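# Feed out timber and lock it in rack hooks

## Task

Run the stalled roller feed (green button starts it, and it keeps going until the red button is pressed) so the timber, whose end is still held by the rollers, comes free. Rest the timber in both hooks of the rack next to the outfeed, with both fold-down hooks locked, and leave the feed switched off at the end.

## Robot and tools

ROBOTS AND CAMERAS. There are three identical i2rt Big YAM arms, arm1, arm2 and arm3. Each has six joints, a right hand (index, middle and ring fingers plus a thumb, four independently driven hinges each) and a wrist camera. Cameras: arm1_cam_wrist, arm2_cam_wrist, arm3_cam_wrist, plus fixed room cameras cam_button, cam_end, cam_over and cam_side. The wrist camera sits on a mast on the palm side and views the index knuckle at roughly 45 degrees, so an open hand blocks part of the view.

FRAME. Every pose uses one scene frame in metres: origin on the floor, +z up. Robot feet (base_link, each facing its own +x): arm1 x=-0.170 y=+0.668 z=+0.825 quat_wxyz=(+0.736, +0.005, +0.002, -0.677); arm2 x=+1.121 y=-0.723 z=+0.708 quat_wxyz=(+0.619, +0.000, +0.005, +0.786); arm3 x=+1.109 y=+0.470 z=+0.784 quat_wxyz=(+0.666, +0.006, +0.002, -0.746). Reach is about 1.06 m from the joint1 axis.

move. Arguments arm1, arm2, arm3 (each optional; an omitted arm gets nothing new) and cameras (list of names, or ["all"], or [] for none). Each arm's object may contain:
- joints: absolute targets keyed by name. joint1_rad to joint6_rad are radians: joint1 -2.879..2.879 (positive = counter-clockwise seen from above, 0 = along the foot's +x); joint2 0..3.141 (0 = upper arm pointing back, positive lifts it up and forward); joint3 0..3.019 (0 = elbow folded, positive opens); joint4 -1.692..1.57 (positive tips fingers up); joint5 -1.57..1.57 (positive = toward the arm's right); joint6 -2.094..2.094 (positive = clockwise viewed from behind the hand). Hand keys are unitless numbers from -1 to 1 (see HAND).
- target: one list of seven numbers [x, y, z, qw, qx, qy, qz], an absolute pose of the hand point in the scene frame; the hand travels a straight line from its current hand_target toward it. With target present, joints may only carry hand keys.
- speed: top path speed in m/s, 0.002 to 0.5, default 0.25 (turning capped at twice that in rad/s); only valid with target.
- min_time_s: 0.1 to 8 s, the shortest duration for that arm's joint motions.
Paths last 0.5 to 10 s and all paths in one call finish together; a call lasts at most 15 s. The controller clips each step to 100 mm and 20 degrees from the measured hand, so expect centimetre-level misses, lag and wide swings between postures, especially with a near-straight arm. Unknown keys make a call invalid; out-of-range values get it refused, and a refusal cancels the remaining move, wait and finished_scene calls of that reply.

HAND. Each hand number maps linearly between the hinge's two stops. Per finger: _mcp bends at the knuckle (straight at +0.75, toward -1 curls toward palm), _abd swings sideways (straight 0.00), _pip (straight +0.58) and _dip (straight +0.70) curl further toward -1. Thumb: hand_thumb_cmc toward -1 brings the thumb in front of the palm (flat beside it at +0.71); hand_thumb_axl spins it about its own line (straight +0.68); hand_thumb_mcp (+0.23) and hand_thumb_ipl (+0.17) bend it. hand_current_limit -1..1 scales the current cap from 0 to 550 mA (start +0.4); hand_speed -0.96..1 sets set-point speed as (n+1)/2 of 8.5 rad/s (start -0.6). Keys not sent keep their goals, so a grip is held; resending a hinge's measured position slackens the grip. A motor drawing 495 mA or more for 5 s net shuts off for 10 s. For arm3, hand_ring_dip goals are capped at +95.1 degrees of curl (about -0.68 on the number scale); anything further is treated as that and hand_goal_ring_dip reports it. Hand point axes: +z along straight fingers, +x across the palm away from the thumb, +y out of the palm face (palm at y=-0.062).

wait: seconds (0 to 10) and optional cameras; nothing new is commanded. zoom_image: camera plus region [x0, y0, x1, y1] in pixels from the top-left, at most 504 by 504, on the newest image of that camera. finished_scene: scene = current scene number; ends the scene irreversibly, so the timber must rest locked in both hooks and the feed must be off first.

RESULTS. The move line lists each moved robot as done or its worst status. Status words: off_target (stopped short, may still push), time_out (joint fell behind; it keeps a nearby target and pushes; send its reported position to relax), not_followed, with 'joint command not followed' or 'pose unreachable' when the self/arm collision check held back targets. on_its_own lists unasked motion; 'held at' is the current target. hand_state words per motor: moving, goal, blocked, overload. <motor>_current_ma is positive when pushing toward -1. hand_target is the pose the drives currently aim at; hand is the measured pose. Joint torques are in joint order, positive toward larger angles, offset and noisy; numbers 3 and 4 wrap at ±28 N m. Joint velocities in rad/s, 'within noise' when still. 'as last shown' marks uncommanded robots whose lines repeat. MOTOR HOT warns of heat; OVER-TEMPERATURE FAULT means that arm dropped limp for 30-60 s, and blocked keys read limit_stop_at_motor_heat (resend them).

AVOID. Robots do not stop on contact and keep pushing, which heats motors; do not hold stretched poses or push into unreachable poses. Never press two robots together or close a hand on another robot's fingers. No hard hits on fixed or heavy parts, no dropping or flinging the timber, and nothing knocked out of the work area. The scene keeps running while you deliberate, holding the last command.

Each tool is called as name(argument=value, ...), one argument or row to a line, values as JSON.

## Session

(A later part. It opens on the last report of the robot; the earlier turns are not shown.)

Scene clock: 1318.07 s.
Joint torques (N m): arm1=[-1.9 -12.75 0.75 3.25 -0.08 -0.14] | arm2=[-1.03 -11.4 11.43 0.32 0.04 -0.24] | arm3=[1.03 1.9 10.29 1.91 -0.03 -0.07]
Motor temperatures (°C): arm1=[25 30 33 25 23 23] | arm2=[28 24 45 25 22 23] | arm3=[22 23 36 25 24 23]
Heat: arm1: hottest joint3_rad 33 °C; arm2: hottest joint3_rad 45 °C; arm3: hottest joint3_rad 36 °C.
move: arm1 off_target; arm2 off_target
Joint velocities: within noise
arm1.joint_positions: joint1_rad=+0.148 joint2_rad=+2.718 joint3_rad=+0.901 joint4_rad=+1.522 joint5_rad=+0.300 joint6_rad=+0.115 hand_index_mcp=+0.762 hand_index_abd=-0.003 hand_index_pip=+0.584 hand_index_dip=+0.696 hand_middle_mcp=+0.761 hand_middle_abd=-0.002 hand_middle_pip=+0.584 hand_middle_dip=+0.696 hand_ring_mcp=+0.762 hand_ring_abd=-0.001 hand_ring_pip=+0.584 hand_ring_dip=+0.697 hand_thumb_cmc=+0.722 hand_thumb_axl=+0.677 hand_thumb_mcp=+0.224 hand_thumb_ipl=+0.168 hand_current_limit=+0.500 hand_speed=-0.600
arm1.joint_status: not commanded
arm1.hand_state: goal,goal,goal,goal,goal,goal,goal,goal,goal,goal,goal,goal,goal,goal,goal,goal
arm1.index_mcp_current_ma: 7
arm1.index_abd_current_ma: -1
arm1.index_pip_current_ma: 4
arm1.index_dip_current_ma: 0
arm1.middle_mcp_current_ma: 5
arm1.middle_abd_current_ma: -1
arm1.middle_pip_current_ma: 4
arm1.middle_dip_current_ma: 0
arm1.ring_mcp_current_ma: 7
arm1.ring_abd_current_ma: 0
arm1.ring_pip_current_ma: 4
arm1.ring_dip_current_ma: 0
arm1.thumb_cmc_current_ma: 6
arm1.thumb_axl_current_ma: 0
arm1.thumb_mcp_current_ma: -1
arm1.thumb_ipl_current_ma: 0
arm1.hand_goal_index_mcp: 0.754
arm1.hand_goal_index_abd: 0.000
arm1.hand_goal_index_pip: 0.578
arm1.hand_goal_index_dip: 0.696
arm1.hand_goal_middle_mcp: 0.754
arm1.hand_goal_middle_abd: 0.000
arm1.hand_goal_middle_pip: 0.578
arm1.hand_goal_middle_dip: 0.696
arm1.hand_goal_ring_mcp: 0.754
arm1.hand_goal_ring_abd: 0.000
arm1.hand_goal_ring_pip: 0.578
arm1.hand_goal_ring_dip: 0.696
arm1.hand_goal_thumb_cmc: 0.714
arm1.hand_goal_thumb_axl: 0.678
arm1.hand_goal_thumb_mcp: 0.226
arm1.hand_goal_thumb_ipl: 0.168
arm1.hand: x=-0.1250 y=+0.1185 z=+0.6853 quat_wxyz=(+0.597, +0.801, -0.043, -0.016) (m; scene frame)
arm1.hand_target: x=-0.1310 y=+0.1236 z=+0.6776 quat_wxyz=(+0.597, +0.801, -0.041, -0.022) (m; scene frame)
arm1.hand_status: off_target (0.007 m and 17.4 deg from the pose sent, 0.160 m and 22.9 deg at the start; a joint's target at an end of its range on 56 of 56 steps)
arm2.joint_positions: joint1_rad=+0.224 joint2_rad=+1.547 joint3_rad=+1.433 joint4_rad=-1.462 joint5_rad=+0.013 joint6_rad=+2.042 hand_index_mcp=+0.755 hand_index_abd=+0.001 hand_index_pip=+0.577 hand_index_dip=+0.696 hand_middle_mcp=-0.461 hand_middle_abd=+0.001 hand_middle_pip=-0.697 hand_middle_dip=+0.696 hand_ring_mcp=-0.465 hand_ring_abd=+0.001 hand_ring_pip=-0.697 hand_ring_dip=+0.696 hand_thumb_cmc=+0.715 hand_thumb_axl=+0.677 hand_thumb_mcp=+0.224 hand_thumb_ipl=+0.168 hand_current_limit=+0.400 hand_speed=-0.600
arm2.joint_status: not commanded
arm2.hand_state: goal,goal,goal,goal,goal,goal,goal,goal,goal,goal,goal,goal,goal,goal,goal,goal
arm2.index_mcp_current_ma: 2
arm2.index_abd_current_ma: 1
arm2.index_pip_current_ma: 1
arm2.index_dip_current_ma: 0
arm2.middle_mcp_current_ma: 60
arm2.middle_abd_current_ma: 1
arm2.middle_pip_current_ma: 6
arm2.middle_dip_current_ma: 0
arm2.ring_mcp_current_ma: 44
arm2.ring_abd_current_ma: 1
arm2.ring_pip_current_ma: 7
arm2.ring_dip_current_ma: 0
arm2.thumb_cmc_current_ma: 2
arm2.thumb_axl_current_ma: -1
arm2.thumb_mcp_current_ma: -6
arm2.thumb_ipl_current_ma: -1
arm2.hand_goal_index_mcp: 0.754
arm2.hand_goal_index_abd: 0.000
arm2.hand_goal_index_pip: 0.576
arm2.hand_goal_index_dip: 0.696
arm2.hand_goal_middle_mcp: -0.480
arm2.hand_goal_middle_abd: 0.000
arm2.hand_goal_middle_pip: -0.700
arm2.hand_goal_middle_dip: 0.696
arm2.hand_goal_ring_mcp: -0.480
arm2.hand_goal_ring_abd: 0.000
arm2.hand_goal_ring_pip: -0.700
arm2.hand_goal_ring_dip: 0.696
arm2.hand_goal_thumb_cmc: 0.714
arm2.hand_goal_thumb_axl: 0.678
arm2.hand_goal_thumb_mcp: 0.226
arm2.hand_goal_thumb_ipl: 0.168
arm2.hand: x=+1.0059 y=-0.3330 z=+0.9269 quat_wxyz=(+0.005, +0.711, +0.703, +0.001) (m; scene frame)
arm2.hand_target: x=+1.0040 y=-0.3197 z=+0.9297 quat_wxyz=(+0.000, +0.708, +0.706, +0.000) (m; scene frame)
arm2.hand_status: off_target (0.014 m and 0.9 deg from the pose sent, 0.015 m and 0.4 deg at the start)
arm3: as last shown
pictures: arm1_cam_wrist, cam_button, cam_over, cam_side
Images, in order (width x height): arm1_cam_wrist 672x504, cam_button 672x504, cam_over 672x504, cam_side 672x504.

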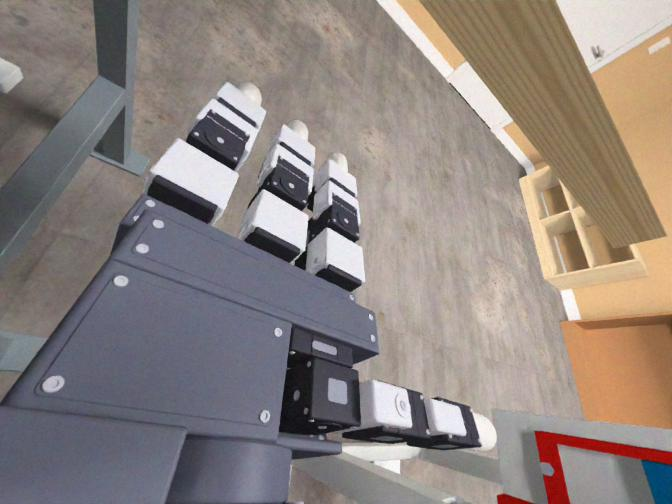

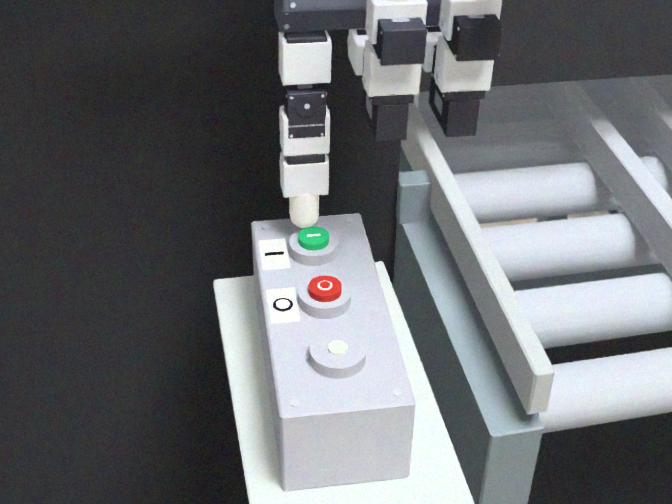

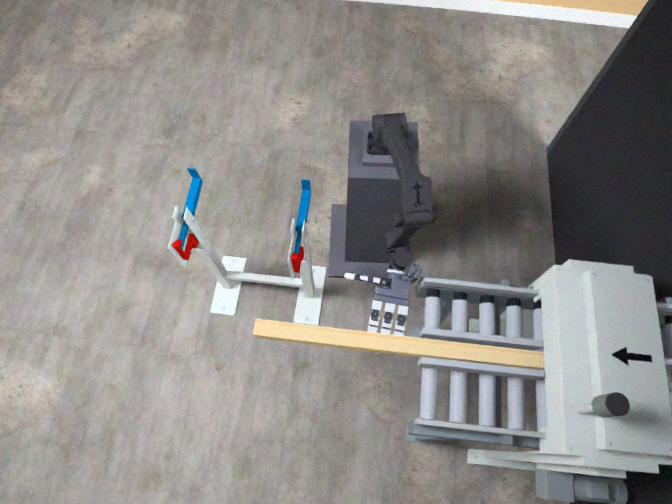

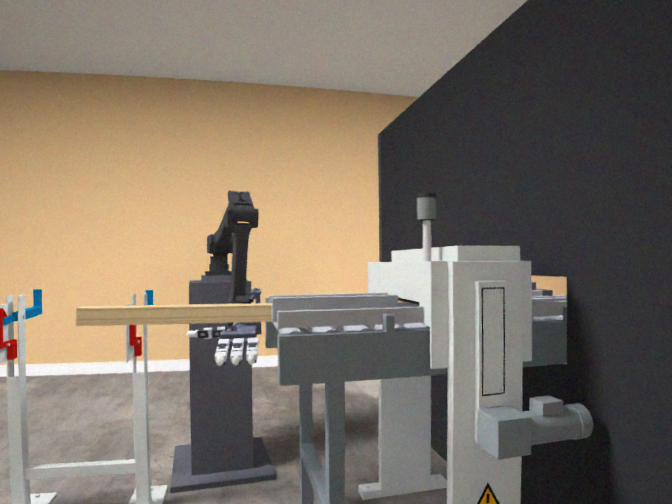

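move(
  arm1={"target": [-0.135, -0.05, 0.70, 0.7071, 0.7071, 0, 0], "speed": 0.15},
  cameras=["arm1_cam_wrist", "cam_over", "cam_side"],
)

zoom_image(
  camera="cam_side",
  region=[170, 260, 350, 400],
)

zoom_image(
  camera="cam_over",
  region=[330, 230, 490, 380],
)

Scene clock: 1381.73 s.
Joint torques (N m): arm1=[-2.2 -17.67 5.37 1.59 -0.29 -0.16] | arm2=[-1.38 -11.63 11.51 0.34 0 -0.23] | arm3=[0.97 1.9 10.29 1.85 -0.04 -0.08]
Motor temperatures (°C): arm1=[25 29 31 25 22 23] | arm2=[28 25 47 25 22 23] | arm3=[22 23 37 25 24 23]
Heat: arm1: hottest joint3_rad 31 °C; arm2: hottest joint3_rad 47 °C; arm3: hottest joint3_rad 37 °C.
move: arm1 off_target
Joint velocities: within noise
arm1.joint_positions: joint1_rad=+0.032 joint2_rad=+2.829 joint3_rad=+1.451 joint4_rad=+1.418 joint5_rad=+0.118 joint6_rad=+0.012 hand_index_mcp=+0.762 hand_index_abd=-0.003 hand_index_pip=+0.584 hand_index_dip=+0.696 hand_middle_mcp=+0.761 hand_middle_abd=-0.002 hand_middle_pip=+0.584 hand_middle_dip=+0.696 hand_ring_mcp=+0.762 hand_ring_abd=-0.001 hand_ring_pip=+0.584 hand_ring_dip=+0.697 hand_thumb_cmc=+0.722 hand_thumb_axl=+0.677 hand_thumb_mcp=+0.224 hand_thumb_ipl=+0.168 hand_current_limit=+0.500 hand_speed=-0.600
arm1.joint_status: not commanded
arm1.hand_state: goal,goal,goal,goal,goal,goal,goal,goal,goal,goal,goal,goal,goal,goal,goal,goal
arm1.index_mcp_current_ma: 7
arm1.index_abd_current_ma: -1
arm1.index_pip_current_ma: 4
arm1.index_dip_current_ma: 0
arm1.middle_mcp_current_ma: 5
arm1.middle_abd_current_ma: -1
arm1.middle_pip_current_ma: 4
arm1.middle_dip_current_ma: 0
arm1.ring_mcp_current_ma: 7
arm1.ring_abd_current_ma: 0
arm1.ring_pip_current_ma: 4
arm1.ring_dip_current_ma: 0
arm1.thumb_cmc_current_ma: 6
arm1.thumb_axl_current_ma: 0
arm1.thumb_mcp_current_ma: -1
arm1.thumb_ipl_current_ma: 0
arm1.hand_goal_index_mcp: 0.754
arm1.hand_goal_index_abd: 0.000
arm1.hand_goal_index_pip: 0.578
arm1.hand_goal_index_dip: 0.696
arm1.hand_goal_middle_mcp: 0.754
arm1.hand_goal_middle_abd: 0.000
arm1.hand_goal_middle_pip: 0.578
arm1.hand_goal_middle_dip: 0.696
arm1.hand_goal_ring_mcp: 0.754
arm1.hand_goal_ring_abd: 0.000
arm1.hand_goal_ring_pip: 0.578
arm1.hand_goal_ring_dip: 0.696
arm1.hand_goal_thumb_cmc: 0.714
arm1.hand_goal_thumb_axl: 0.678
arm1.hand_goal_thumb_mcp: 0.226
arm1.hand_goal_thumb_ipl: 0.168
arm1.hand: x=-0.1320 y=-0.0481 z=+0.7205 quat_wxyz=(+0.718, +0.696, -0.008, +0.006) (m; scene frame)
arm1.hand_target: x=-0.1380 y=-0.0483 z=+0.6979 quat_wxyz=(+0.706, +0.708, -0.004, -0.003) (m; scene frame)
arm1.hand_status: off_target (0.021 m and 2.1 deg from the pose sent, 0.169 m and 17.4 deg at the start)
arm2: as last shown
arm3.joint_positions: joint1_rad=-0.134 joint2_rad=+0.629 joint3_rad=+1.370 joint4_rad=-1.370 joint5_rad=-0.062 joint6_rad=+1.107 hand_index_mcp=+0.754 hand_index_abd=+0.000 hand_index_pip=+0.577 hand_index_dip=+0.696 hand_middle_mcp=+0.754 hand_middle_abd=+0.000 hand_middle_pip=+0.577 hand_middle_dip=+0.696 hand_ring_mcp=+0.754 hand_ring_abd=+0.000 hand_ring_pip=+0.577 hand_ring_dip=+0.696 hand_thumb_cmc=+0.714 hand_thumb_axl=+0.677 hand_thumb_mcp=+0.226 hand_thumb_ipl=+0.168 hand_current_limit=+0.400 hand_speed=-0.600
arm3.joint_status: not commanded
arm3.hand_state: goal,goal,goal,goal,goal,goal,goal,goal,goal,goal,goal,goal,goal,goal,goal,goal
arm3.index_mcp_current_ma: 0
arm3.index_abd_current_ma: 0
arm3.index_pip_current_ma: 0
arm3.index_dip_current_ma: 0
arm3.middle_mcp_current_ma: 0
arm3.middle_abd_current_ma: 0
arm3.middle_pip_current_ma: 0
arm3.middle_dip_current_ma: 0
arm3.ring_mcp_current_ma: 0
arm3.ring_abd_current_ma: 0
arm3.ring_pip_current_ma: 0
arm3.ring_dip_current_ma: 0
arm3.thumb_cmc_current_ma: 0
arm3.thumb_axl_current_ma: 0
arm3.thumb_mcp_current_ma: 0
arm3.thumb_ipl_current_ma: 0
arm3.hand_goal_index_mcp: 0.754
arm3.hand_goal_index_abd: 0.000
arm3.hand_goal_index_pip: 0.576
arm3.hand_goal_index_dip: 0.696
arm3.hand_goal_middle_mcp: 0.754
arm3.hand_goal_middle_abd: 0.000
arm3.hand_goal_middle_pip: 0.576
arm3.hand_goal_middle_dip: 0.696
arm3.hand_goal_ring_mcp: 0.754
arm3.hand_goal_ring_abd: 0.000
arm3.hand_goal_ring_pip: 0.576
arm3.hand_goal_ring_dip: 0.696
arm3.hand_goal_thumb_cmc: 0.714
arm3.hand_goal_thumb_axl: 0.678
arm3.hand_goal_thumb_mcp: 0.226
arm3.hand_goal_thumb_ipl: 0.168
arm3.hand: x=+0.9699 y=+0.2382 z=+1.3123 quat_wxyz=(+0.395, +0.705, -0.549, +0.214) (m; scene frame)
arm3.hand_target: x=+0.9704 y=+0.2405 z=+1.3241 quat_wxyz=(+0.406, +0.700, -0.545, +0.218) (m; scene frame)
arm3.hand_status: not commanded
pictures: arm1_cam_wrist, cam_over, cam_side
Images, in order (width x height): arm1_cam_wrist 672x504, cam_over 672x504, cam_side 672x504.

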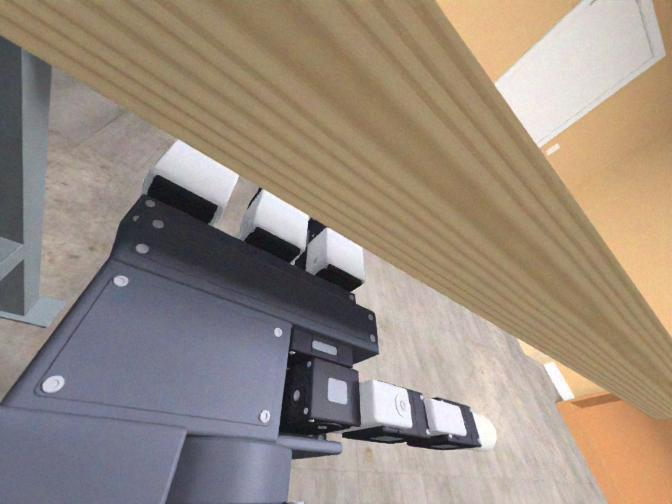

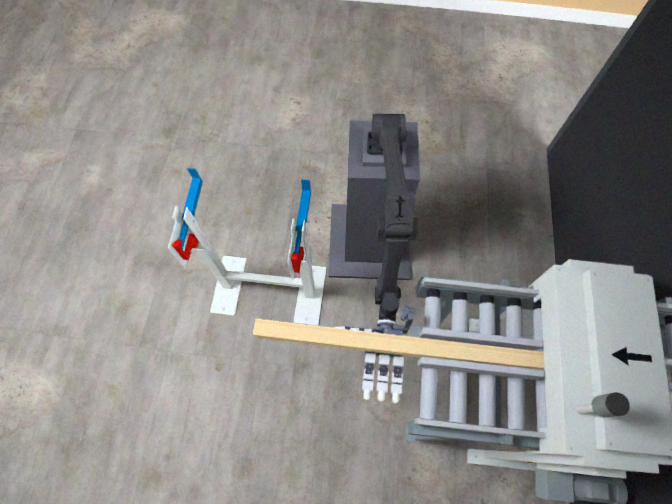

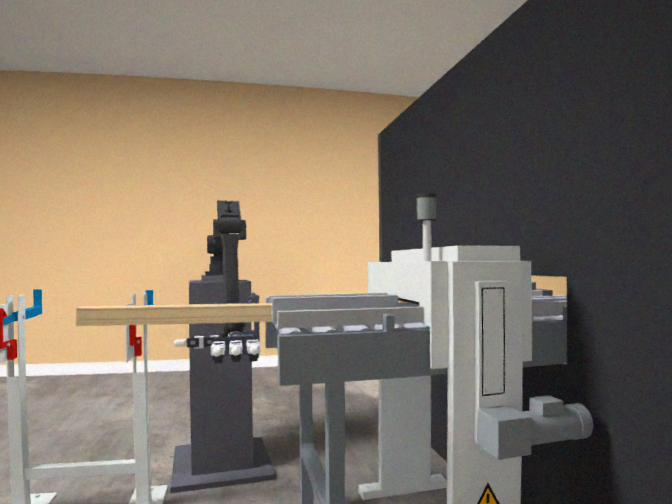

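Scaled by 2.800 from the camera's 672x504 image, which has a finer 960x720 frame.

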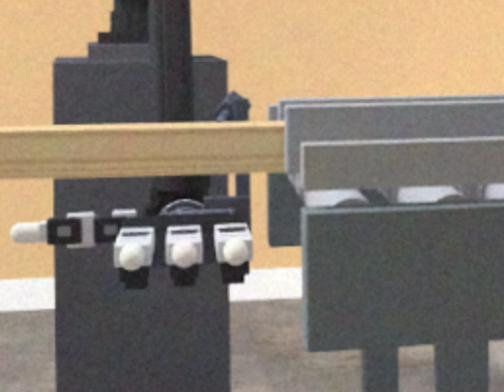

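Scaled by 3.150 from the camera's 672x504 image, which has a finer 960x720 frame.

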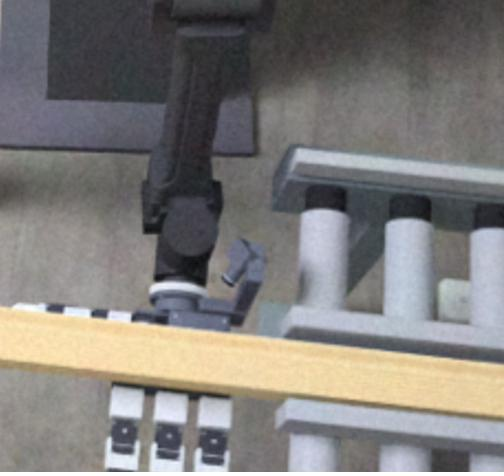

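move(
  arm1={"target": [-0.125, -0.068, 0.735, 0.7071, 0.7071, 0, 0], "speed": 0.1, "joints": {"hand_thumb_cmc": 0.714}},
  cameras=["arm1_cam_wrist", "cam_over", "cam_side"],
)

zoom_image(
  camera="cam_side",
  region=[170, 260, 350, 400],
)

Scene clock: 1394.43 s.
Joint torques (N m): arm1=[-1.32 -21.89 4.27 1.59 0.04 -0.15] | arm2=[-0.73 -11.93 11.51 -0.03 0.04 -0.27] | arm3=[0.79 1.67 10.26 1.91 -0.05 -0.06]
Motor temperatures (°C): arm1=[25 31 31 25 22 23] | arm2=[28 25 47 25 22 23] | arm3=[22 23 37 25 24 23]
Heat: arm1: hottest joint2_rad 31 °C; arm2: hottest joint3_rad 47 °C; arm3: hottest joint3_rad 37 °C.
move: arm1 done
Joint velocities: within noise
arm1.joint_positions: joint1_rad=+0.032 joint2_rad=+2.795 joint3_rad=+1.451 joint4_rad=+1.355 joint5_rad=+0.118 joint6_rad=+0.010 hand_index_mcp=+0.763 hand_index_abd=-0.003 hand_index_pip=+0.584 hand_index_dip=+0.696 hand_middle_mcp=+0.761 hand_middle_abd=-0.002 hand_middle_pip=+0.584 hand_middle_dip=+0.696 hand_ring_mcp=+0.763 hand_ring_abd=-0.001 hand_ring_pip=+0.584 hand_ring_dip=+0.697 hand_thumb_cmc=+0.722 hand_thumb_axl=+0.677 hand_thumb_mcp=+0.224 hand_thumb_ipl=+0.168 hand_current_limit=+0.500 hand_speed=-0.600
arm1.joint_status: all done
arm1.hand_state: goal,goal,goal,goal,goal,goal,goal,goal,goal,goal,goal,goal,goal,goal,goal,goal
arm1.index_mcp_current_ma: 7
arm1.index_abd_current_ma: -1
arm1.index_pip_current_ma: 4
arm1.index_dip_current_ma: 0
arm1.middle_mcp_current_ma: 6
arm1.middle_abd_current_ma: -1
arm1.middle_pip_current_ma: 4
arm1.middle_dip_current_ma: 0
arm1.ring_mcp_current_ma: 8
arm1.ring_abd_current_ma: 0
arm1.ring_pip_current_ma: 4
arm1.ring_dip_current_ma: 0
arm1.thumb_cmc_current_ma: 6
arm1.thumb_axl_current_ma: 0
arm1.thumb_mcp_current_ma: -1
arm1.thumb_ipl_current_ma: 0
arm1.hand_goal_index_mcp: 0.754
arm1.hand_goal_index_abd: 0.000
arm1.hand_goal_index_pip: 0.578
arm1.hand_goal_index_dip: 0.696
arm1.hand_goal_middle_mcp: 0.754
arm1.hand_goal_middle_abd: 0.000
arm1.hand_goal_middle_pip: 0.578
arm1.hand_goal_middle_dip: 0.696
arm1.hand_goal_ring_mcp: 0.754
arm1.hand_goal_ring_abd: 0.000
arm1.hand_goal_ring_pip: 0.578
arm1.hand_goal_ring_dip: 0.696
arm1.hand_goal_thumb_cmc: 0.714
arm1.hand_goal_thumb_axl: 0.678
arm1.hand_goal_thumb_mcp: 0.226
arm1.hand_goal_thumb_ipl: 0.168
arm1.hand: x=-0.1303 y=-0.0613 z=+0.7289 quat_wxyz=(+0.708, +0.707, -0.006, +0.004) (m; scene frame)
arm1.hand_target: x=-0.1252 y=-0.0679 z=+0.7351 quat_wxyz=(+0.707, +0.707, +0.000, +0.000) (m; scene frame)
arm1.hand_status: done (0.010 m and 0.9 deg from the pose sent, 0.026 m and 2.1 deg at the start)
arm2, arm3: as last shown
pictures: arm1_cam_wrist, cam_over, cam_side
Images, in order (width x height): arm1_cam_wrist 672x504, cam_over 672x504, cam_side 672x504.

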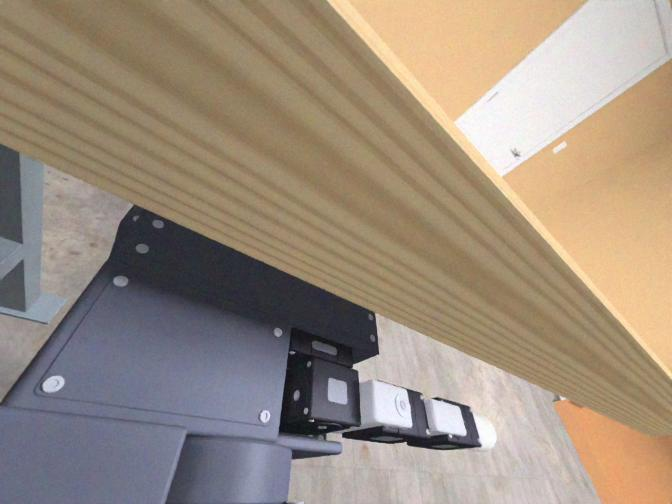

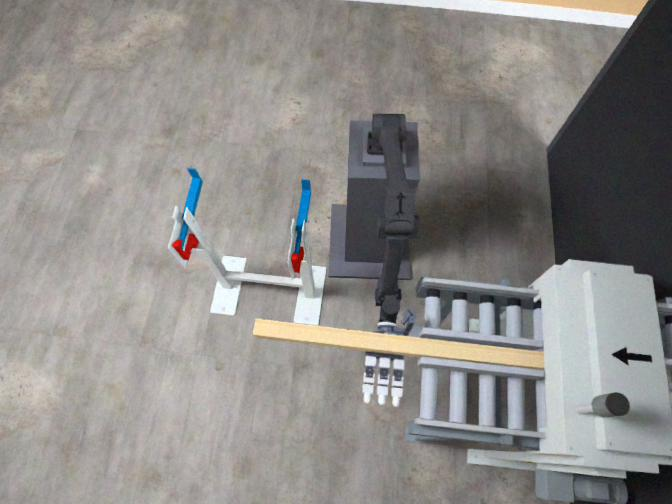

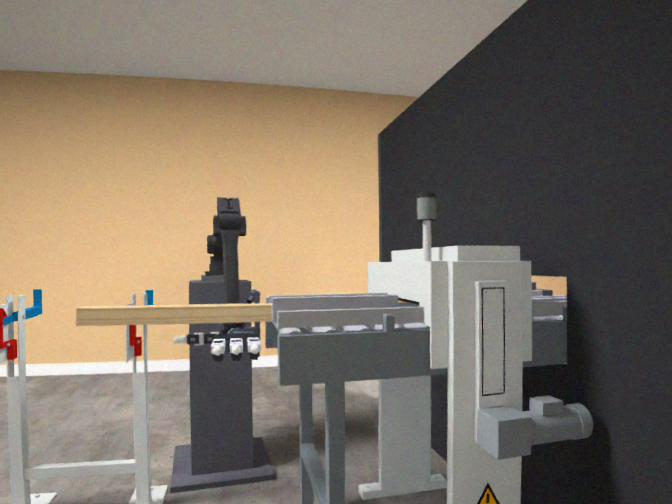

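Scaled by 2.800 from the camera's 672x504 image, which has a finer 960x720 frame.

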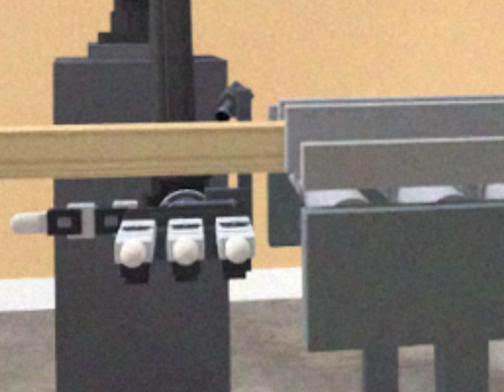

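move(
  arm1={"target": [-0.125, -0.062, 0.752, 0.7071, 0.7071, 0, 0], "speed": 0.05, "joints": {"hand_index_mcp": -0.27, "hand_middle_mcp": -0.27, "hand_ring_mcp": -0.27, "hand_index_dip": 0.0, "hand_middle_dip": 0.0, "hand_ring_dip": 0.0}},
  cameras=["arm1_cam_wrist", "cam_over", "cam_side"],
)

zoom_image(
  camera="cam_side",
  region=[170, 260, 350, 400],
)

zoom_image(
  camera="cam_over",
  region=[330, 270, 490, 420],
)

Scene clock: 1411.90 s.
Joint torques (N m): arm1=[-0.5 -20.78 3.06 1.68 0.1 -0.16] | arm2=[-2.14 -11.34 11.66 0.29 0.04 -0.22] | arm3=[1.08 1.96 10.29 1.92 -0.06 -0.08]
Motor temperatures (°C): arm1=[25 33 31 25 22 23] | arm2=[27 25 48 25 22 23] | arm3=[22 23 37 25 24 23]
Heat: arm1: hottest joint2_rad 33 °C; arm2: hottest joint3_rad 48 °C; arm3: hottest joint3_rad 37 °C.
move: arm1 done
Joint velocities: within noise
arm1.joint_positions: joint1_rad=+0.032 joint2_rad=+2.752 joint3_rad=+1.417 joint4_rad=+1.353 joint5_rad=+0.118 joint6_rad=+0.009 hand_index_mcp=-0.261 hand_index_abd=-0.003 hand_index_pip=+0.582 hand_index_dip=+0.003 hand_middle_mcp=-0.262 hand_middle_abd=-0.002 hand_middle_pip=+0.582 hand_middle_dip=+0.002 hand_ring_mcp=-0.260 hand_ring_abd=-0.001 hand_ring_pip=+0.582 hand_ring_dip=+0.003 hand_thumb_cmc=+0.722 hand_thumb_axl=+0.677 hand_thumb_mcp=+0.224 hand_thumb_ipl=+0.168 hand_current_limit=+0.500 hand_speed=-0.600
arm1.joint_status: all done
arm1.hand_state: goal,goal,goal,goal,goal,goal,goal,goal,goal,goal,goal,goal,goal,goal,goal,goal
arm1.index_mcp_current_ma: 9
arm1.index_abd_current_ma: -1
arm1.index_pip_current_ma: 2
arm1.index_dip_current_ma: 1
arm1.middle_mcp_current_ma: 7
arm1.middle_abd_current_ma: -1
arm1.middle_pip_current_ma: 2
arm1.middle_dip_current_ma: 1
arm1.ring_mcp_current_ma: 9
arm1.ring_abd_current_ma: 0
arm1.ring_pip_current_ma: 2
arm1.ring_dip_current_ma: 1
arm1.thumb_cmc_current_ma: 6
arm1.thumb_axl_current_ma: 0
arm1.thumb_mcp_current_ma: -1
arm1.thumb_ipl_current_ma: 0
arm1.hand_goal_index_mcp: -0.270
arm1.hand_goal_index_abd: 0.000
arm1.hand_goal_index_pip: 0.578
arm1.hand_goal_index_dip: 0.000
arm1.hand_goal_middle_mcp: -0.270
arm1.hand_goal_middle_abd: 0.000
arm1.hand_goal_middle_pip: 0.578
arm1.hand_goal_middle_dip: 0.000
arm1.hand_goal_ring_mcp: -0.270
arm1.hand_goal_ring_abd: 0.000
arm1.hand_goal_ring_pip: 0.578
arm1.hand_goal_ring_dip: 0.000
arm1.hand_goal_thumb_cmc: 0.714
arm1.hand_goal_thumb_axl: 0.678
arm1.hand_goal_thumb_mcp: 0.226
arm1.hand_goal_thumb_ipl: 0.168
arm1.hand: x=-0.1303 y=-0.0611 z=+0.7478 quat_wxyz=(+0.710, +0.704, -0.006, +0.004) (m; scene frame)
arm1.hand_target: x=-0.1249 y=-0.0626 z=+0.7524 quat_wxyz=(+0.708, +0.707, +0.000, +0.000) (m; scene frame)
arm1.hand_status: done (0.007 m and 1.0 deg from the pose sent, 0.024 m and 0.9 deg at the start)
arm2, arm3: as last shown
pictures: arm1_cam_wrist, cam_over, cam_side
Images, in order (width x height): arm1_cam_wrist 672x504, cam_over 672x504, cam_side 672x504.

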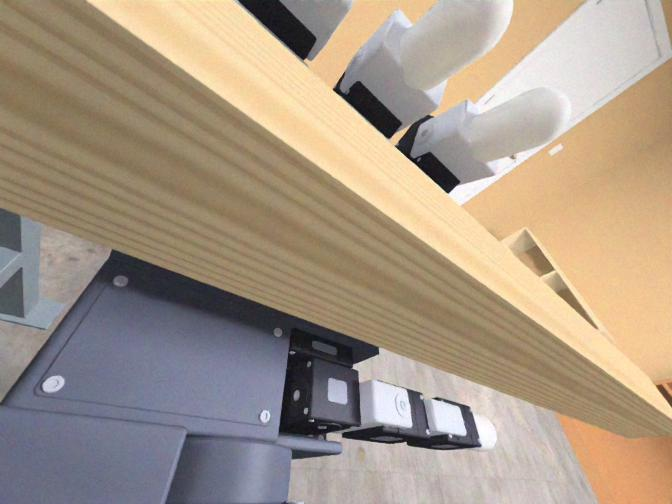

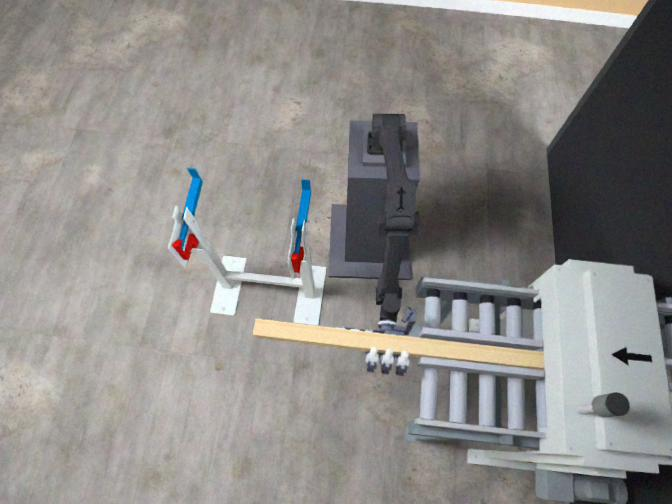

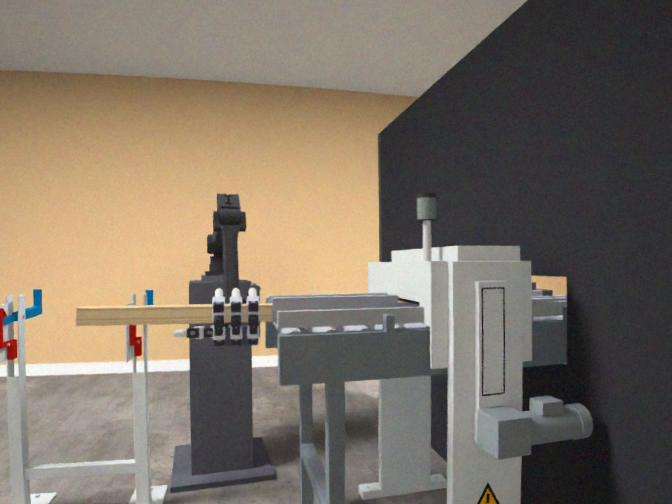

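Scaled by 2.800 from the camera's 672x504 image, which has a finer 960x720 frame.

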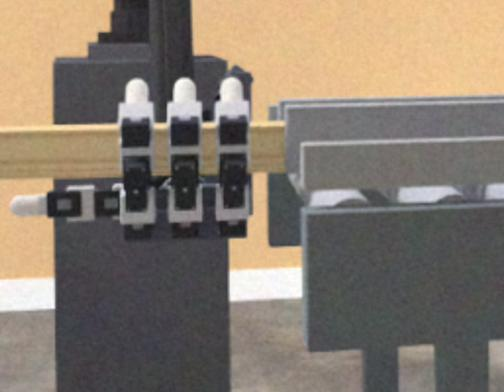

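Scaled by 3.150 from the camera's 672x504 image, which has a finer 960x720 frame.

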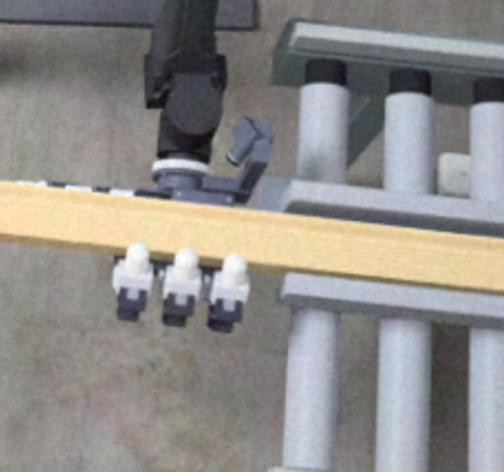

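move(
  arm1={"joints": {"hand_thumb_cmc": -0.5}},
  cameras=["arm1_cam_wrist", "cam_over"],
)

Scene clock: 1421.87 s.
Joint torques (N m): arm1=[-0.5 -21.54 3.03 1.66 0.11 -0.09] | arm2=[-0.91 -11.58 11.54 0.13 0.04 -0.22] | arm3=[1.14 1.96 10.3 1.89 -0.05 -0.08]
Motor temperatures (°C): arm1=[25 34 31 25 22 23] | arm2=[27 25 48 25 22 23] | arm3=[22 23 37 25 24 23]
Heat: arm1: hottest joint2_rad 34 °C; arm2: hottest joint3_rad 48 °C; arm3: hottest joint3_rad 37 °C.
move: arm1 done
Joint velocities: within noise
arm1.joint_positions: joint1_rad=+0.032 joint2_rad=+2.752 joint3_rad=+1.417 joint4_rad=+1.353 joint5_rad=+0.118 joint6_rad=+0.007 hand_index_mcp=-0.261 hand_index_abd=-0.003 hand_index_pip=+0.582 hand_index_dip=+0.003 hand_middle_mcp=-0.262 hand_middle_abd=-0.002 hand_middle_pip=+0.582 hand_middle_dip=+0.002 hand_ring_mcp=-0.260 hand_ring_abd=-0.001 hand_ring_pip=+0.582 hand_ring_dip=+0.003 hand_thumb_cmc=-0.495 hand_thumb_axl=+0.677 hand_thumb_mcp=+0.224 hand_thumb_ipl=+0.168 hand_current_limit=+0.500 hand_speed=-0.600
arm1.joint_status: all done
arm1.hand_state: goal,goal,goal,goal,goal,goal,goal,goal,goal,goal,goal,goal,goal,goal,goal,goal
arm1.index_mcp_current_ma: 9
arm1.index_abd_current_ma: -1
arm1.index_pip_current_ma: 2
arm1.index_dip_current_ma: 1
arm1.middle_mcp_current_ma: 7
arm1.middle_abd_current_ma: -1
arm1.middle_pip_current_ma: 2
arm1.middle_dip_current_ma: 1
arm1.ring_mcp_current_ma: 9
arm1.ring_abd_current_ma: 0
arm1.ring_pip_current_ma: 2
arm1.ring_dip_current_ma: 1
arm1.thumb_cmc_current_ma: 3
arm1.thumb_axl_current_ma: 0
arm1.thumb_mcp_current_ma: -1
arm1.thumb_ipl_current_ma: 0
arm1.hand_goal_index_mcp: -0.270
arm1.hand_goal_index_abd: 0.000
arm1.hand_goal_index_pip: 0.578
arm1.hand_goal_index_dip: 0.000
arm1.hand_goal_middle_mcp: -0.270
arm1.hand_goal_middle_abd: 0.000
arm1.hand_goal_middle_pip: 0.578
arm1.hand_goal_middle_dip: 0.000
arm1.hand_goal_ring_mcp: -0.270
arm1.hand_goal_ring_abd: 0.000
arm1.hand_goal_ring_pip: 0.578
arm1.hand_goal_ring_dip: 0.000
arm1.hand_goal_thumb_cmc: -0.500
arm1.hand_goal_thumb_axl: 0.678
arm1.hand_goal_thumb_mcp: 0.226
arm1.hand_goal_thumb_ipl: 0.168
arm1.hand: x=-0.1302 y=-0.0611 z=+0.7479 quat_wxyz=(+0.710, +0.704, -0.006, +0.003) (m; scene frame)
arm1.hand_target: x=-0.1249 y=-0.0626 z=+0.7524 quat_wxyz=(+0.708, +0.707, +0.000, +0.000) (m; scene frame)
arm1.hand_status: not commanded
arm2, arm3: as last shown
pictures: arm1_cam_wrist, cam_over
Images, in order (width x height): arm1_cam_wrist 672x504, cam_over 672x504.

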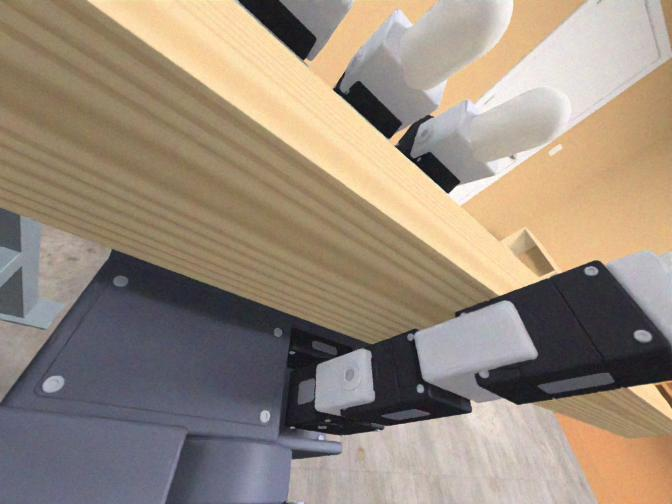

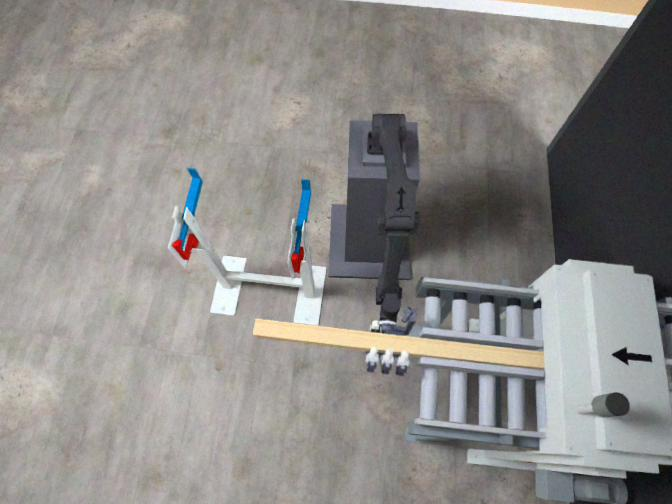

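move(
  arm1={"target": [-0.125, -0.062, 0.764, 0.7071, 0.7071, 0, 0], "speed": 0.03, "joints": {"hand_index_mcp": -0.36, "hand_middle_mcp": -0.36, "hand_ring_mcp": -0.36, "hand_index_dip": -0.35, "hand_middle_dip": -0.35, "hand_ring_dip": -0.35, "hand_thumb_mcp": 0.0, "hand_thumb_ipl": -0.2}},
  cameras=["arm1_cam_wrist", "cam_side"],
)

zoom_image(
  camera="cam_side",
  region=[170, 260, 350, 400],
)

Scene clock: 1430.70 s.
Joint torques (N m): arm1=[-0.79 -21.83 3.11 1.31 -0.11 -0.04] | arm2=[-1.55 -11.28 11.55 0.16 0.02 -0.23] | arm3=[0.85 1.9 10.3 1.89 -0.04 -0.08]
Motor temperatures (°C): arm1=[25 34 31 25 22 23] | arm2=[27 25 48 25 22 23] | arm3=[22 23 37 25 24 23]
Heat: arm1: hottest joint2_rad 34 °C; arm2: hottest joint3_rad 48 °C; arm3: hottest joint3_rad 37 °C.
move: arm1 off_target
Joint velocities: within noise
arm1.joint_positions: joint1_rad=+0.032 joint2_rad=+2.726 joint3_rad=+1.392 joint4_rad=+1.353 joint5_rad=+0.124 joint6_rad=+0.003 hand_index_mcp=-0.338 hand_index_abd=-0.004 hand_index_pip=+0.577 hand_index_dip=-0.371 hand_middle_mcp=-0.354 hand_middle_abd=-0.002 hand_middle_pip=+0.581 hand_middle_dip=-0.348 hand_ring_mcp=-0.353 hand_ring_abd=-0.001 hand_ring_pip=+0.581 hand_ring_dip=-0.348 hand_thumb_cmc=-0.496 hand_thumb_axl=+0.683 hand_thumb_mcp=+0.111 hand_thumb_ipl=-0.148 hand_current_limit=+0.500 hand_speed=-0.600
arm1.joint_status: hand_index_mcp off_target (ended at -0.338, target -0.360); hand_index_dip off_target (ended at -0.371, target -0.350); hand_thumb_mcp off_target (ended at +0.111, target +0.000); hand_thumb_ipl off_target (ended at -0.148, target -0.200); the others done
arm1.hand_state: blocked,goal,goal,blocked,goal,goal,goal,goal,goal,goal,goal,goal,goal,goal,blocked,blocked
arm1.index_mcp_current_ma: 30
arm1.index_abd_current_ma: -2
arm1.index_pip_current_ma: 0
arm1.index_dip_current_ma: -25
arm1.middle_mcp_current_ma: 4
arm1.middle_abd_current_ma: -1
arm1.middle_pip_current_ma: 1
arm1.middle_dip_current_ma: 1
arm1.ring_mcp_current_ma: 6
arm1.ring_abd_current_ma: 0
arm1.ring_pip_current_ma: 1
arm1.ring_dip_current_ma: 1
arm1.thumb_cmc_current_ma: 3
arm1.thumb_axl_current_ma: 4
arm1.thumb_mcp_current_ma: 412
arm1.thumb_ipl_current_ma: 154
arm1.hand_goal_index_mcp: -0.360
arm1.hand_goal_index_abd: 0.000
arm1.hand_goal_index_pip: 0.578
arm1.hand_goal_index_dip: -0.350
arm1.hand_goal_middle_mcp: -0.360
arm1.hand_goal_middle_abd: 0.000
arm1.hand_goal_middle_pip: 0.578
arm1.hand_goal_middle_dip: -0.350
arm1.hand_goal_ring_mcp: -0.360
arm1.hand_goal_ring_abd: 0.000
arm1.hand_goal_ring_pip: 0.578
arm1.hand_goal_ring_dip: -0.350
arm1.hand_goal_thumb_cmc: -0.500
arm1.hand_goal_thumb_axl: 0.678
arm1.hand_goal_thumb_mcp: 0.000
arm1.hand_goal_thumb_ipl: -0.200
arm1.hand: x=-0.1311 y=-0.0593 z=+0.7583 quat_wxyz=(+0.711, +0.703, -0.006, +0.000) (m; scene frame)
arm1.hand_target: x=-0.1252 y=-0.0617 z=+0.7631 quat_wxyz=(+0.707, +0.707, +0.000, +0.000) (m; scene frame)
arm1.hand_status: done (0.009 m and 0.9 deg from the pose sent, 0.017 m and 0.9 deg at the start)
arm2, arm3: as last shown
pictures: arm1_cam_wrist, cam_side
Images, in order (width x height): arm1_cam_wrist 672x504, cam_side 672x504.

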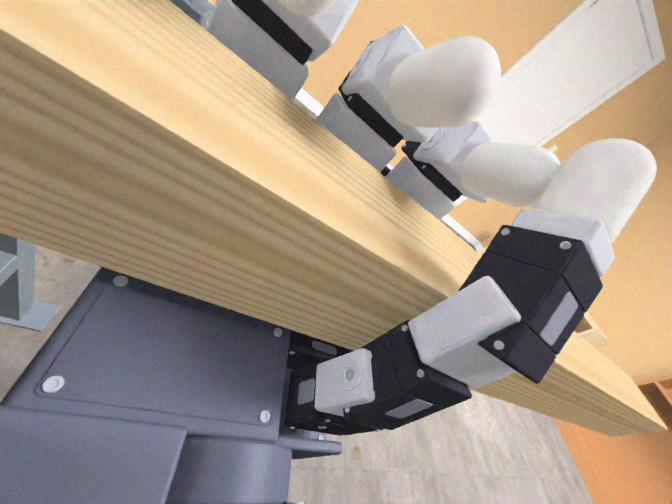

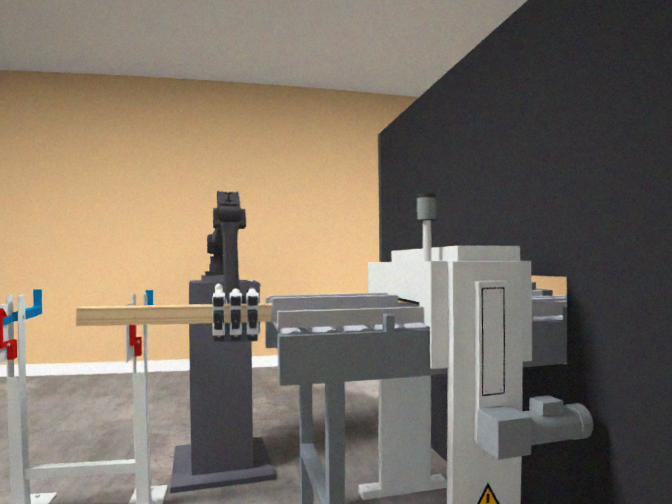

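Scaled by 2.800 from the camera's 672x504 image, which has a finer 960x720 frame.

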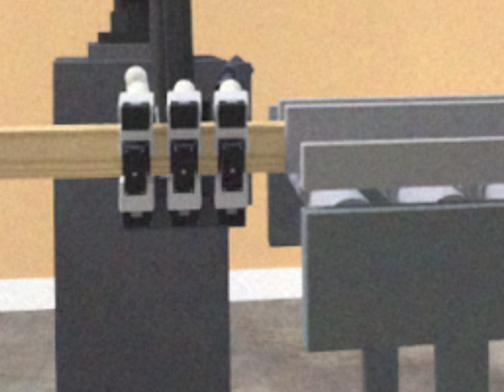

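move(
  arm1={"joints": {"hand_thumb_mcp": 0.16, "hand_thumb_ipl": -0.1}},
  arm2={"target": [1.004, -0.312, 0.905, 0, 0.7071, 0.7071, 0], "speed": 0.05},
  cameras=["cam_button", "cam_over"],
)

zoom_image(
  camera="cam_button",
  region=[200, 120, 460, 400],
)

Scene clock: 1438.17 s.
Joint torques (N m): arm1=[-0.85 -21.07 3 1.37 -0.15 0.01] | arm2=[-1.38 -10.58 8.77 1.37 0.22 -0.29] | arm3=[0.85 1.67 10.3 1.94 -0.05 -0.07]
Motor temperatures (°C): arm1=[25 35 31 25 22 23] | arm2=[27 25 48 25 22 23] | arm3=[22 23 37 25 24 23]
Heat: arm1: hottest joint2_rad 35 °C; arm2: hottest joint3_rad 48 °C; arm3: hottest joint3_rad 37 °C.
move: arm1 done; arm2 off_target
Joint velocities: within noise
arm1.joint_positions: joint1_rad=+0.032 joint2_rad=+2.726 joint3_rad=+1.392 joint4_rad=+1.353 joint5_rad=+0.124 joint6_rad=+0.003 hand_index_mcp=-0.352 hand_index_abd=-0.003 hand_index_pip=+0.578 hand_index_dip=-0.354 hand_middle_mcp=-0.354 hand_middle_abd=-0.002 hand_middle_pip=+0.581 hand_middle_dip=-0.348 hand_ring_mcp=-0.353 hand_ring_abd=-0.001 hand_ring_pip=+0.581 hand_ring_dip=-0.348 hand_thumb_cmc=-0.496 hand_thumb_axl=+0.680 hand_thumb_mcp=+0.157 hand_thumb_ipl=-0.102 hand_current_limit=+0.500 hand_speed=-0.600
arm1.joint_status: all done
arm1.hand_state: goal,goal,goal,goal,goal,goal,goal,goal,goal,goal,goal,goal,goal,goal,goal,goal
arm1.index_mcp_current_ma: 6
arm1.index_abd_current_ma: -1
arm1.index_pip_current_ma: 0
arm1.index_dip_current_ma: -2
arm1.middle_mcp_current_ma: 4
arm1.middle_abd_current_ma: -1
arm1.middle_pip_current_ma: 1
arm1.middle_dip_current_ma: 1
arm1.ring_mcp_current_ma: 6
arm1.ring_abd_current_ma: 0
arm1.ring_pip_current_ma: 1
arm1.ring_dip_current_ma: 1
arm1.thumb_cmc_current_ma: 3
arm1.thumb_axl_current_ma: 1
arm1.thumb_mcp_current_ma: -2
arm1.thumb_ipl_current_ma: -1
arm1.hand_goal_index_mcp: -0.360
arm1.hand_goal_index_abd: 0.000
arm1.hand_goal_index_pip: 0.578
arm1.hand_goal_index_dip: -0.350
arm1.hand_goal_middle_mcp: -0.360
arm1.hand_goal_middle_abd: 0.000
arm1.hand_goal_middle_pip: 0.578
arm1.hand_goal_middle_dip: -0.350
arm1.hand_goal_ring_mcp: -0.360
arm1.hand_goal_ring_abd: 0.000
arm1.hand_goal_ring_pip: 0.578
arm1.hand_goal_ring_dip: -0.350
arm1.hand_goal_thumb_cmc: -0.500
arm1.hand_goal_thumb_axl: 0.678
arm1.hand_goal_thumb_mcp: 0.160
arm1.hand_goal_thumb_ipl: -0.100
arm1.hand: x=-0.1311 y=-0.0593 z=+0.7583 quat_wxyz=(+0.711, +0.703, -0.006, +0.000) (m; scene frame)
arm1.hand_target: x=-0.1252 y=-0.0617 z=+0.7631 quat_wxyz=(+0.707, +0.707, +0.000, +0.000) (m; scene frame)
arm1.hand_status: not commanded
arm2.joint_positions: joint1_rad=+0.229 joint2_rad=+1.558 joint3_rad=+1.433 joint4_rad=-1.438 joint5_rad=+0.009 joint6_rad=+2.035 hand_index_mcp=+0.748 hand_index_abd=+0.023 hand_index_pip=+0.572 hand_index_dip=+0.693 hand_middle_mcp=-0.461 hand_middle_abd=+0.001 hand_middle_pip=-0.697 hand_middle_dip=+0.696 hand_ring_mcp=-0.465 hand_ring_abd=+0.001 hand_ring_pip=-0.697 hand_ring_dip=+0.696 hand_thumb_cmc=+0.715 hand_thumb_axl=+0.677 hand_thumb_mcp=+0.223 hand_thumb_ipl=+0.168 hand_current_limit=+0.400 hand_speed=-0.600
arm2.joint_status: not commanded
arm2.hand_state: goal,blocked,goal,goal,goal,goal,goal,goal,goal,goal,goal,goal,goal,goal,goal,goal
arm2.index_mcp_current_ma: -14
arm2.index_abd_current_ma: 58
arm2.index_pip_current_ma: -7
arm2.index_dip_current_ma: -6
arm2.middle_mcp_current_ma: 60
arm2.middle_abd_current_ma: 1
arm2.middle_pip_current_ma: 6
arm2.middle_dip_current_ma: 0
arm2.ring_mcp_current_ma: 44
arm2.ring_abd_current_ma: 1
arm2.ring_pip_current_ma: 7
arm2.ring_dip_current_ma: 0
arm2.thumb_cmc_current_ma: 2
arm2.thumb_axl_current_ma: -1
arm2.thumb_mcp_current_ma: -7
arm2.thumb_ipl_current_ma: -1
arm2.hand_goal_index_mcp: 0.754
arm2.hand_goal_index_abd: 0.000
arm2.hand_goal_index_pip: 0.576
arm2.hand_goal_index_dip: 0.696
arm2.hand_goal_middle_mcp: -0.480
arm2.hand_goal_middle_abd: 0.000
arm2.hand_goal_middle_pip: -0.700
arm2.hand_goal_middle_dip: 0.696
arm2.hand_goal_ring_mcp: -0.480
arm2.hand_goal_ring_abd: 0.000
arm2.hand_goal_ring_pip: -0.700
arm2.hand_goal_ring_dip: 0.696
arm2.hand_goal_thumb_cmc: 0.714
arm2.hand_goal_thumb_axl: 0.678
arm2.hand_goal_thumb_mcp: 0.226
arm2.hand_goal_thumb_ipl: 0.168
arm2.hand: x=+1.0004 y=-0.3270 z=+0.9210 quat_wxyz=(-0.002, +0.707, +0.708, +0.001) (m; scene frame)
arm2.hand_target: x=+1.0002 y=-0.3147 z=+0.9051 quat_wxyz=(+0.000, +0.704, +0.711, -0.001) (m; scene frame)
arm2.hand_status: off_target (0.022 m and 0.3 deg from the pose sent, 0.030 m and 0.9 deg at the start)
arm3: as last shown
pictures: cam_button, cam_over
Images, in order (width x height): cam_button 672x504, cam_over 672x504.

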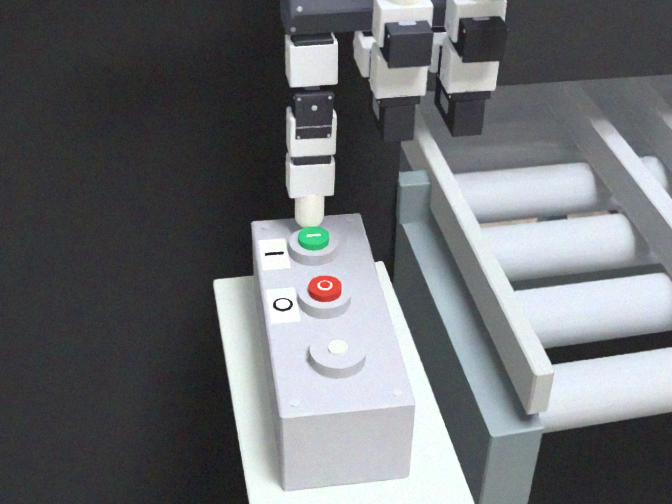

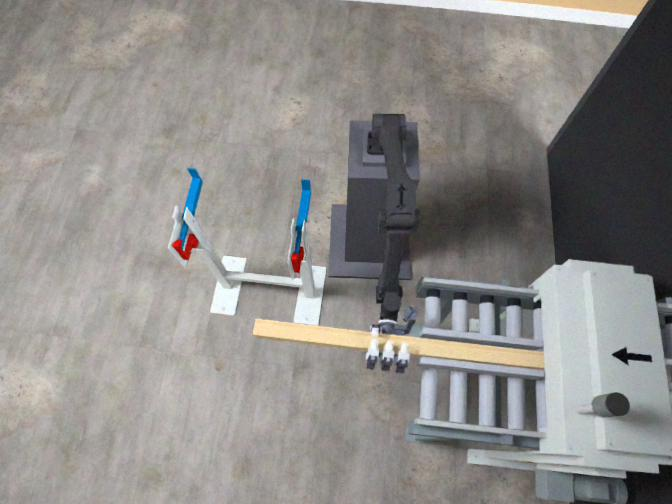

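Scaled by 1.800 from the camera's 672x504 image, which has a finer 960x720 frame.

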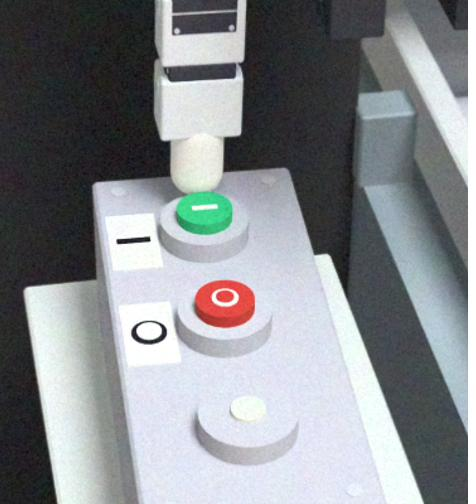

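move(
  arm2={"target": [1.011, -0.302, 0.96, 0, 0.7071, 0.7071, 0], "speed": 0.1},
  cameras=["cam_button", "cam_over"],
)

zoom_image(
  camera="cam_button",
  region=[200, 120, 460, 400],
)

Scene clock: 1447.60 s.
Joint torques (N m): arm1=[-0.5 -21.3 2.96 1.37 -0.14 -0.02] | arm2=[-0.21 -11.87 12.08 -0.2 0.29 -0.25] | arm3=[1.08 1.96 10.3 1.87 -0.04 -0.07]
Motor temperatures (°C): arm1=[25 35 31 25 22 23] | arm2=[27 25 47 25 22 23] | arm3=[22 23 37 25 24 23]
Heat: arm1: hottest joint2_rad 35 °C; arm2: hottest joint3_rad 47 °C; arm3: hottest joint3_rad 37 °C.
move: arm2 off_target
Joint velocities: within noise
arm1, arm3: as last shown
arm2.joint_positions: joint1_rad=+0.182 joint2_rad=+1.578 joint3_rad=+1.537 joint4_rad=-1.538 joint5_rad=+0.009 joint6_rad=+2.004 hand_index_mcp=+0.755 hand_index_abd=+0.003 hand_index_pip=+0.578 hand_index_dip=+0.697 hand_middle_mcp=-0.461 hand_middle_abd=+0.001 hand_middle_pip=-0.697 hand_middle_dip=+0.696 hand_ring_mcp=-0.465 hand_ring_abd=+0.001 hand_ring_pip=-0.697 hand_ring_dip=+0.696 hand_thumb_cmc=+0.715 hand_thumb_axl=+0.677 hand_thumb_mcp=+0.223 hand_thumb_ipl=+0.168 hand_current_limit=+0.400 hand_speed=-0.600
arm2.joint_status: not commanded
arm2.hand_state: goal,goal,goal,goal,goal,goal,goal,goal,goal,goal,goal,goal,goal,goal,goal,goal
arm2.index_mcp_current_ma: 3
arm2.index_abd_current_ma: 5
arm2.index_pip_current_ma: 5
arm2.index_dip_current_ma: 2
arm2.middle_mcp_current_ma: 60
arm2.middle_abd_current_ma: 1
arm2.middle_pip_current_ma: 6
arm2.middle_dip_current_ma: 0
arm2.ring_mcp_current_ma: 44
arm2.ring_abd_current_ma: 1
arm2.ring_pip_current_ma: 7
arm2.ring_dip_current_ma: 0
arm2.thumb_cmc_current_ma: 2
arm2.thumb_axl_current_ma: -1
arm2.thumb_mcp_current_ma: -7
arm2.thumb_ipl_current_ma: -1
arm2.hand_goal_index_mcp: 0.754
arm2.hand_goal_index_abd: 0.000
arm2.hand_goal_index_pip: 0.576
arm2.hand_goal_index_dip: 0.696
arm2.hand_goal_middle_mcp: -0.480
arm2.hand_goal_middle_abd: 0.000
arm2.hand_goal_middle_pip: -0.700
arm2.hand_goal_middle_dip: 0.696
arm2.hand_goal_ring_mcp: -0.480
arm2.hand_goal_ring_abd: 0.000
arm2.hand_goal_ring_pip: -0.700
arm2.hand_goal_ring_dip: 0.696
arm2.hand_goal_thumb_cmc: 0.714
arm2.hand_goal_thumb_axl: 0.678
arm2.hand_goal_thumb_mcp: 0.226
arm2.hand_goal_thumb_ipl: 0.168
arm2.hand: x=+1.0177 y=-0.3130 z=+0.9525 quat_wxyz=(+0.006, +0.712, +0.702, -0.002) (m; scene frame)
arm2.hand_target: x=+1.0152 y=-0.2999 z=+0.9600 quat_wxyz=(-0.001, +0.708, +0.706, +0.001) (m; scene frame)
arm2.hand_status: off_target (0.015 m and 1.1 deg from the pose sent, 0.048 m and 0.3 deg at the start)
pictures: cam_button, cam_over
Images, in order (width x height): cam_button 672x504, cam_over 672x504.

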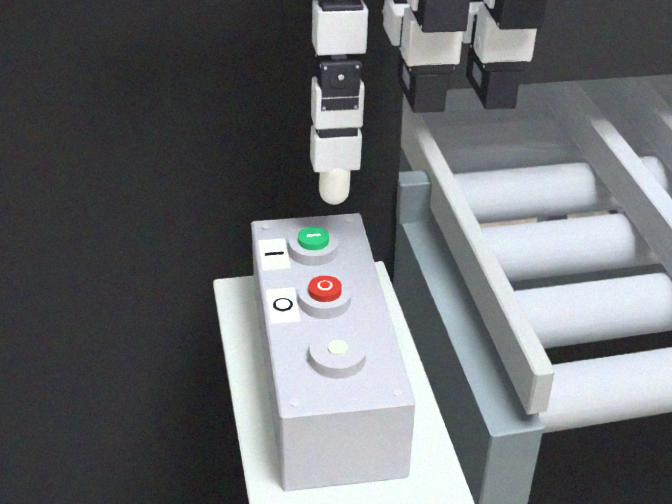

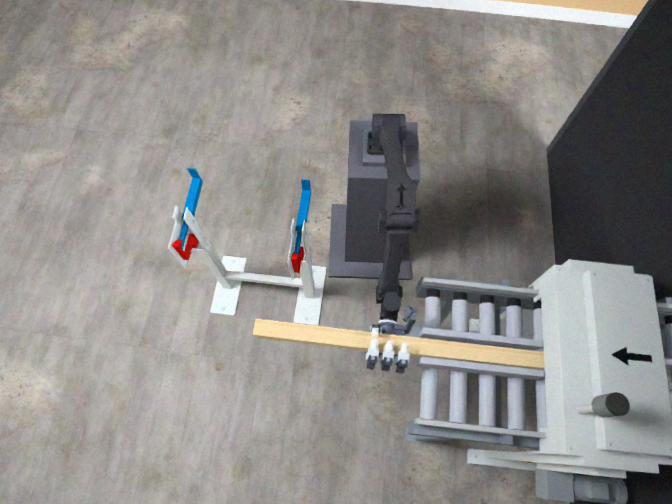

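Scaled by 1.800 from the camera's 672x504 image, which has a finer 960x720 frame.

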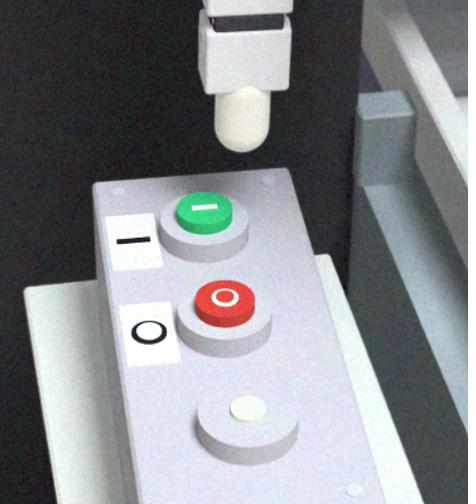

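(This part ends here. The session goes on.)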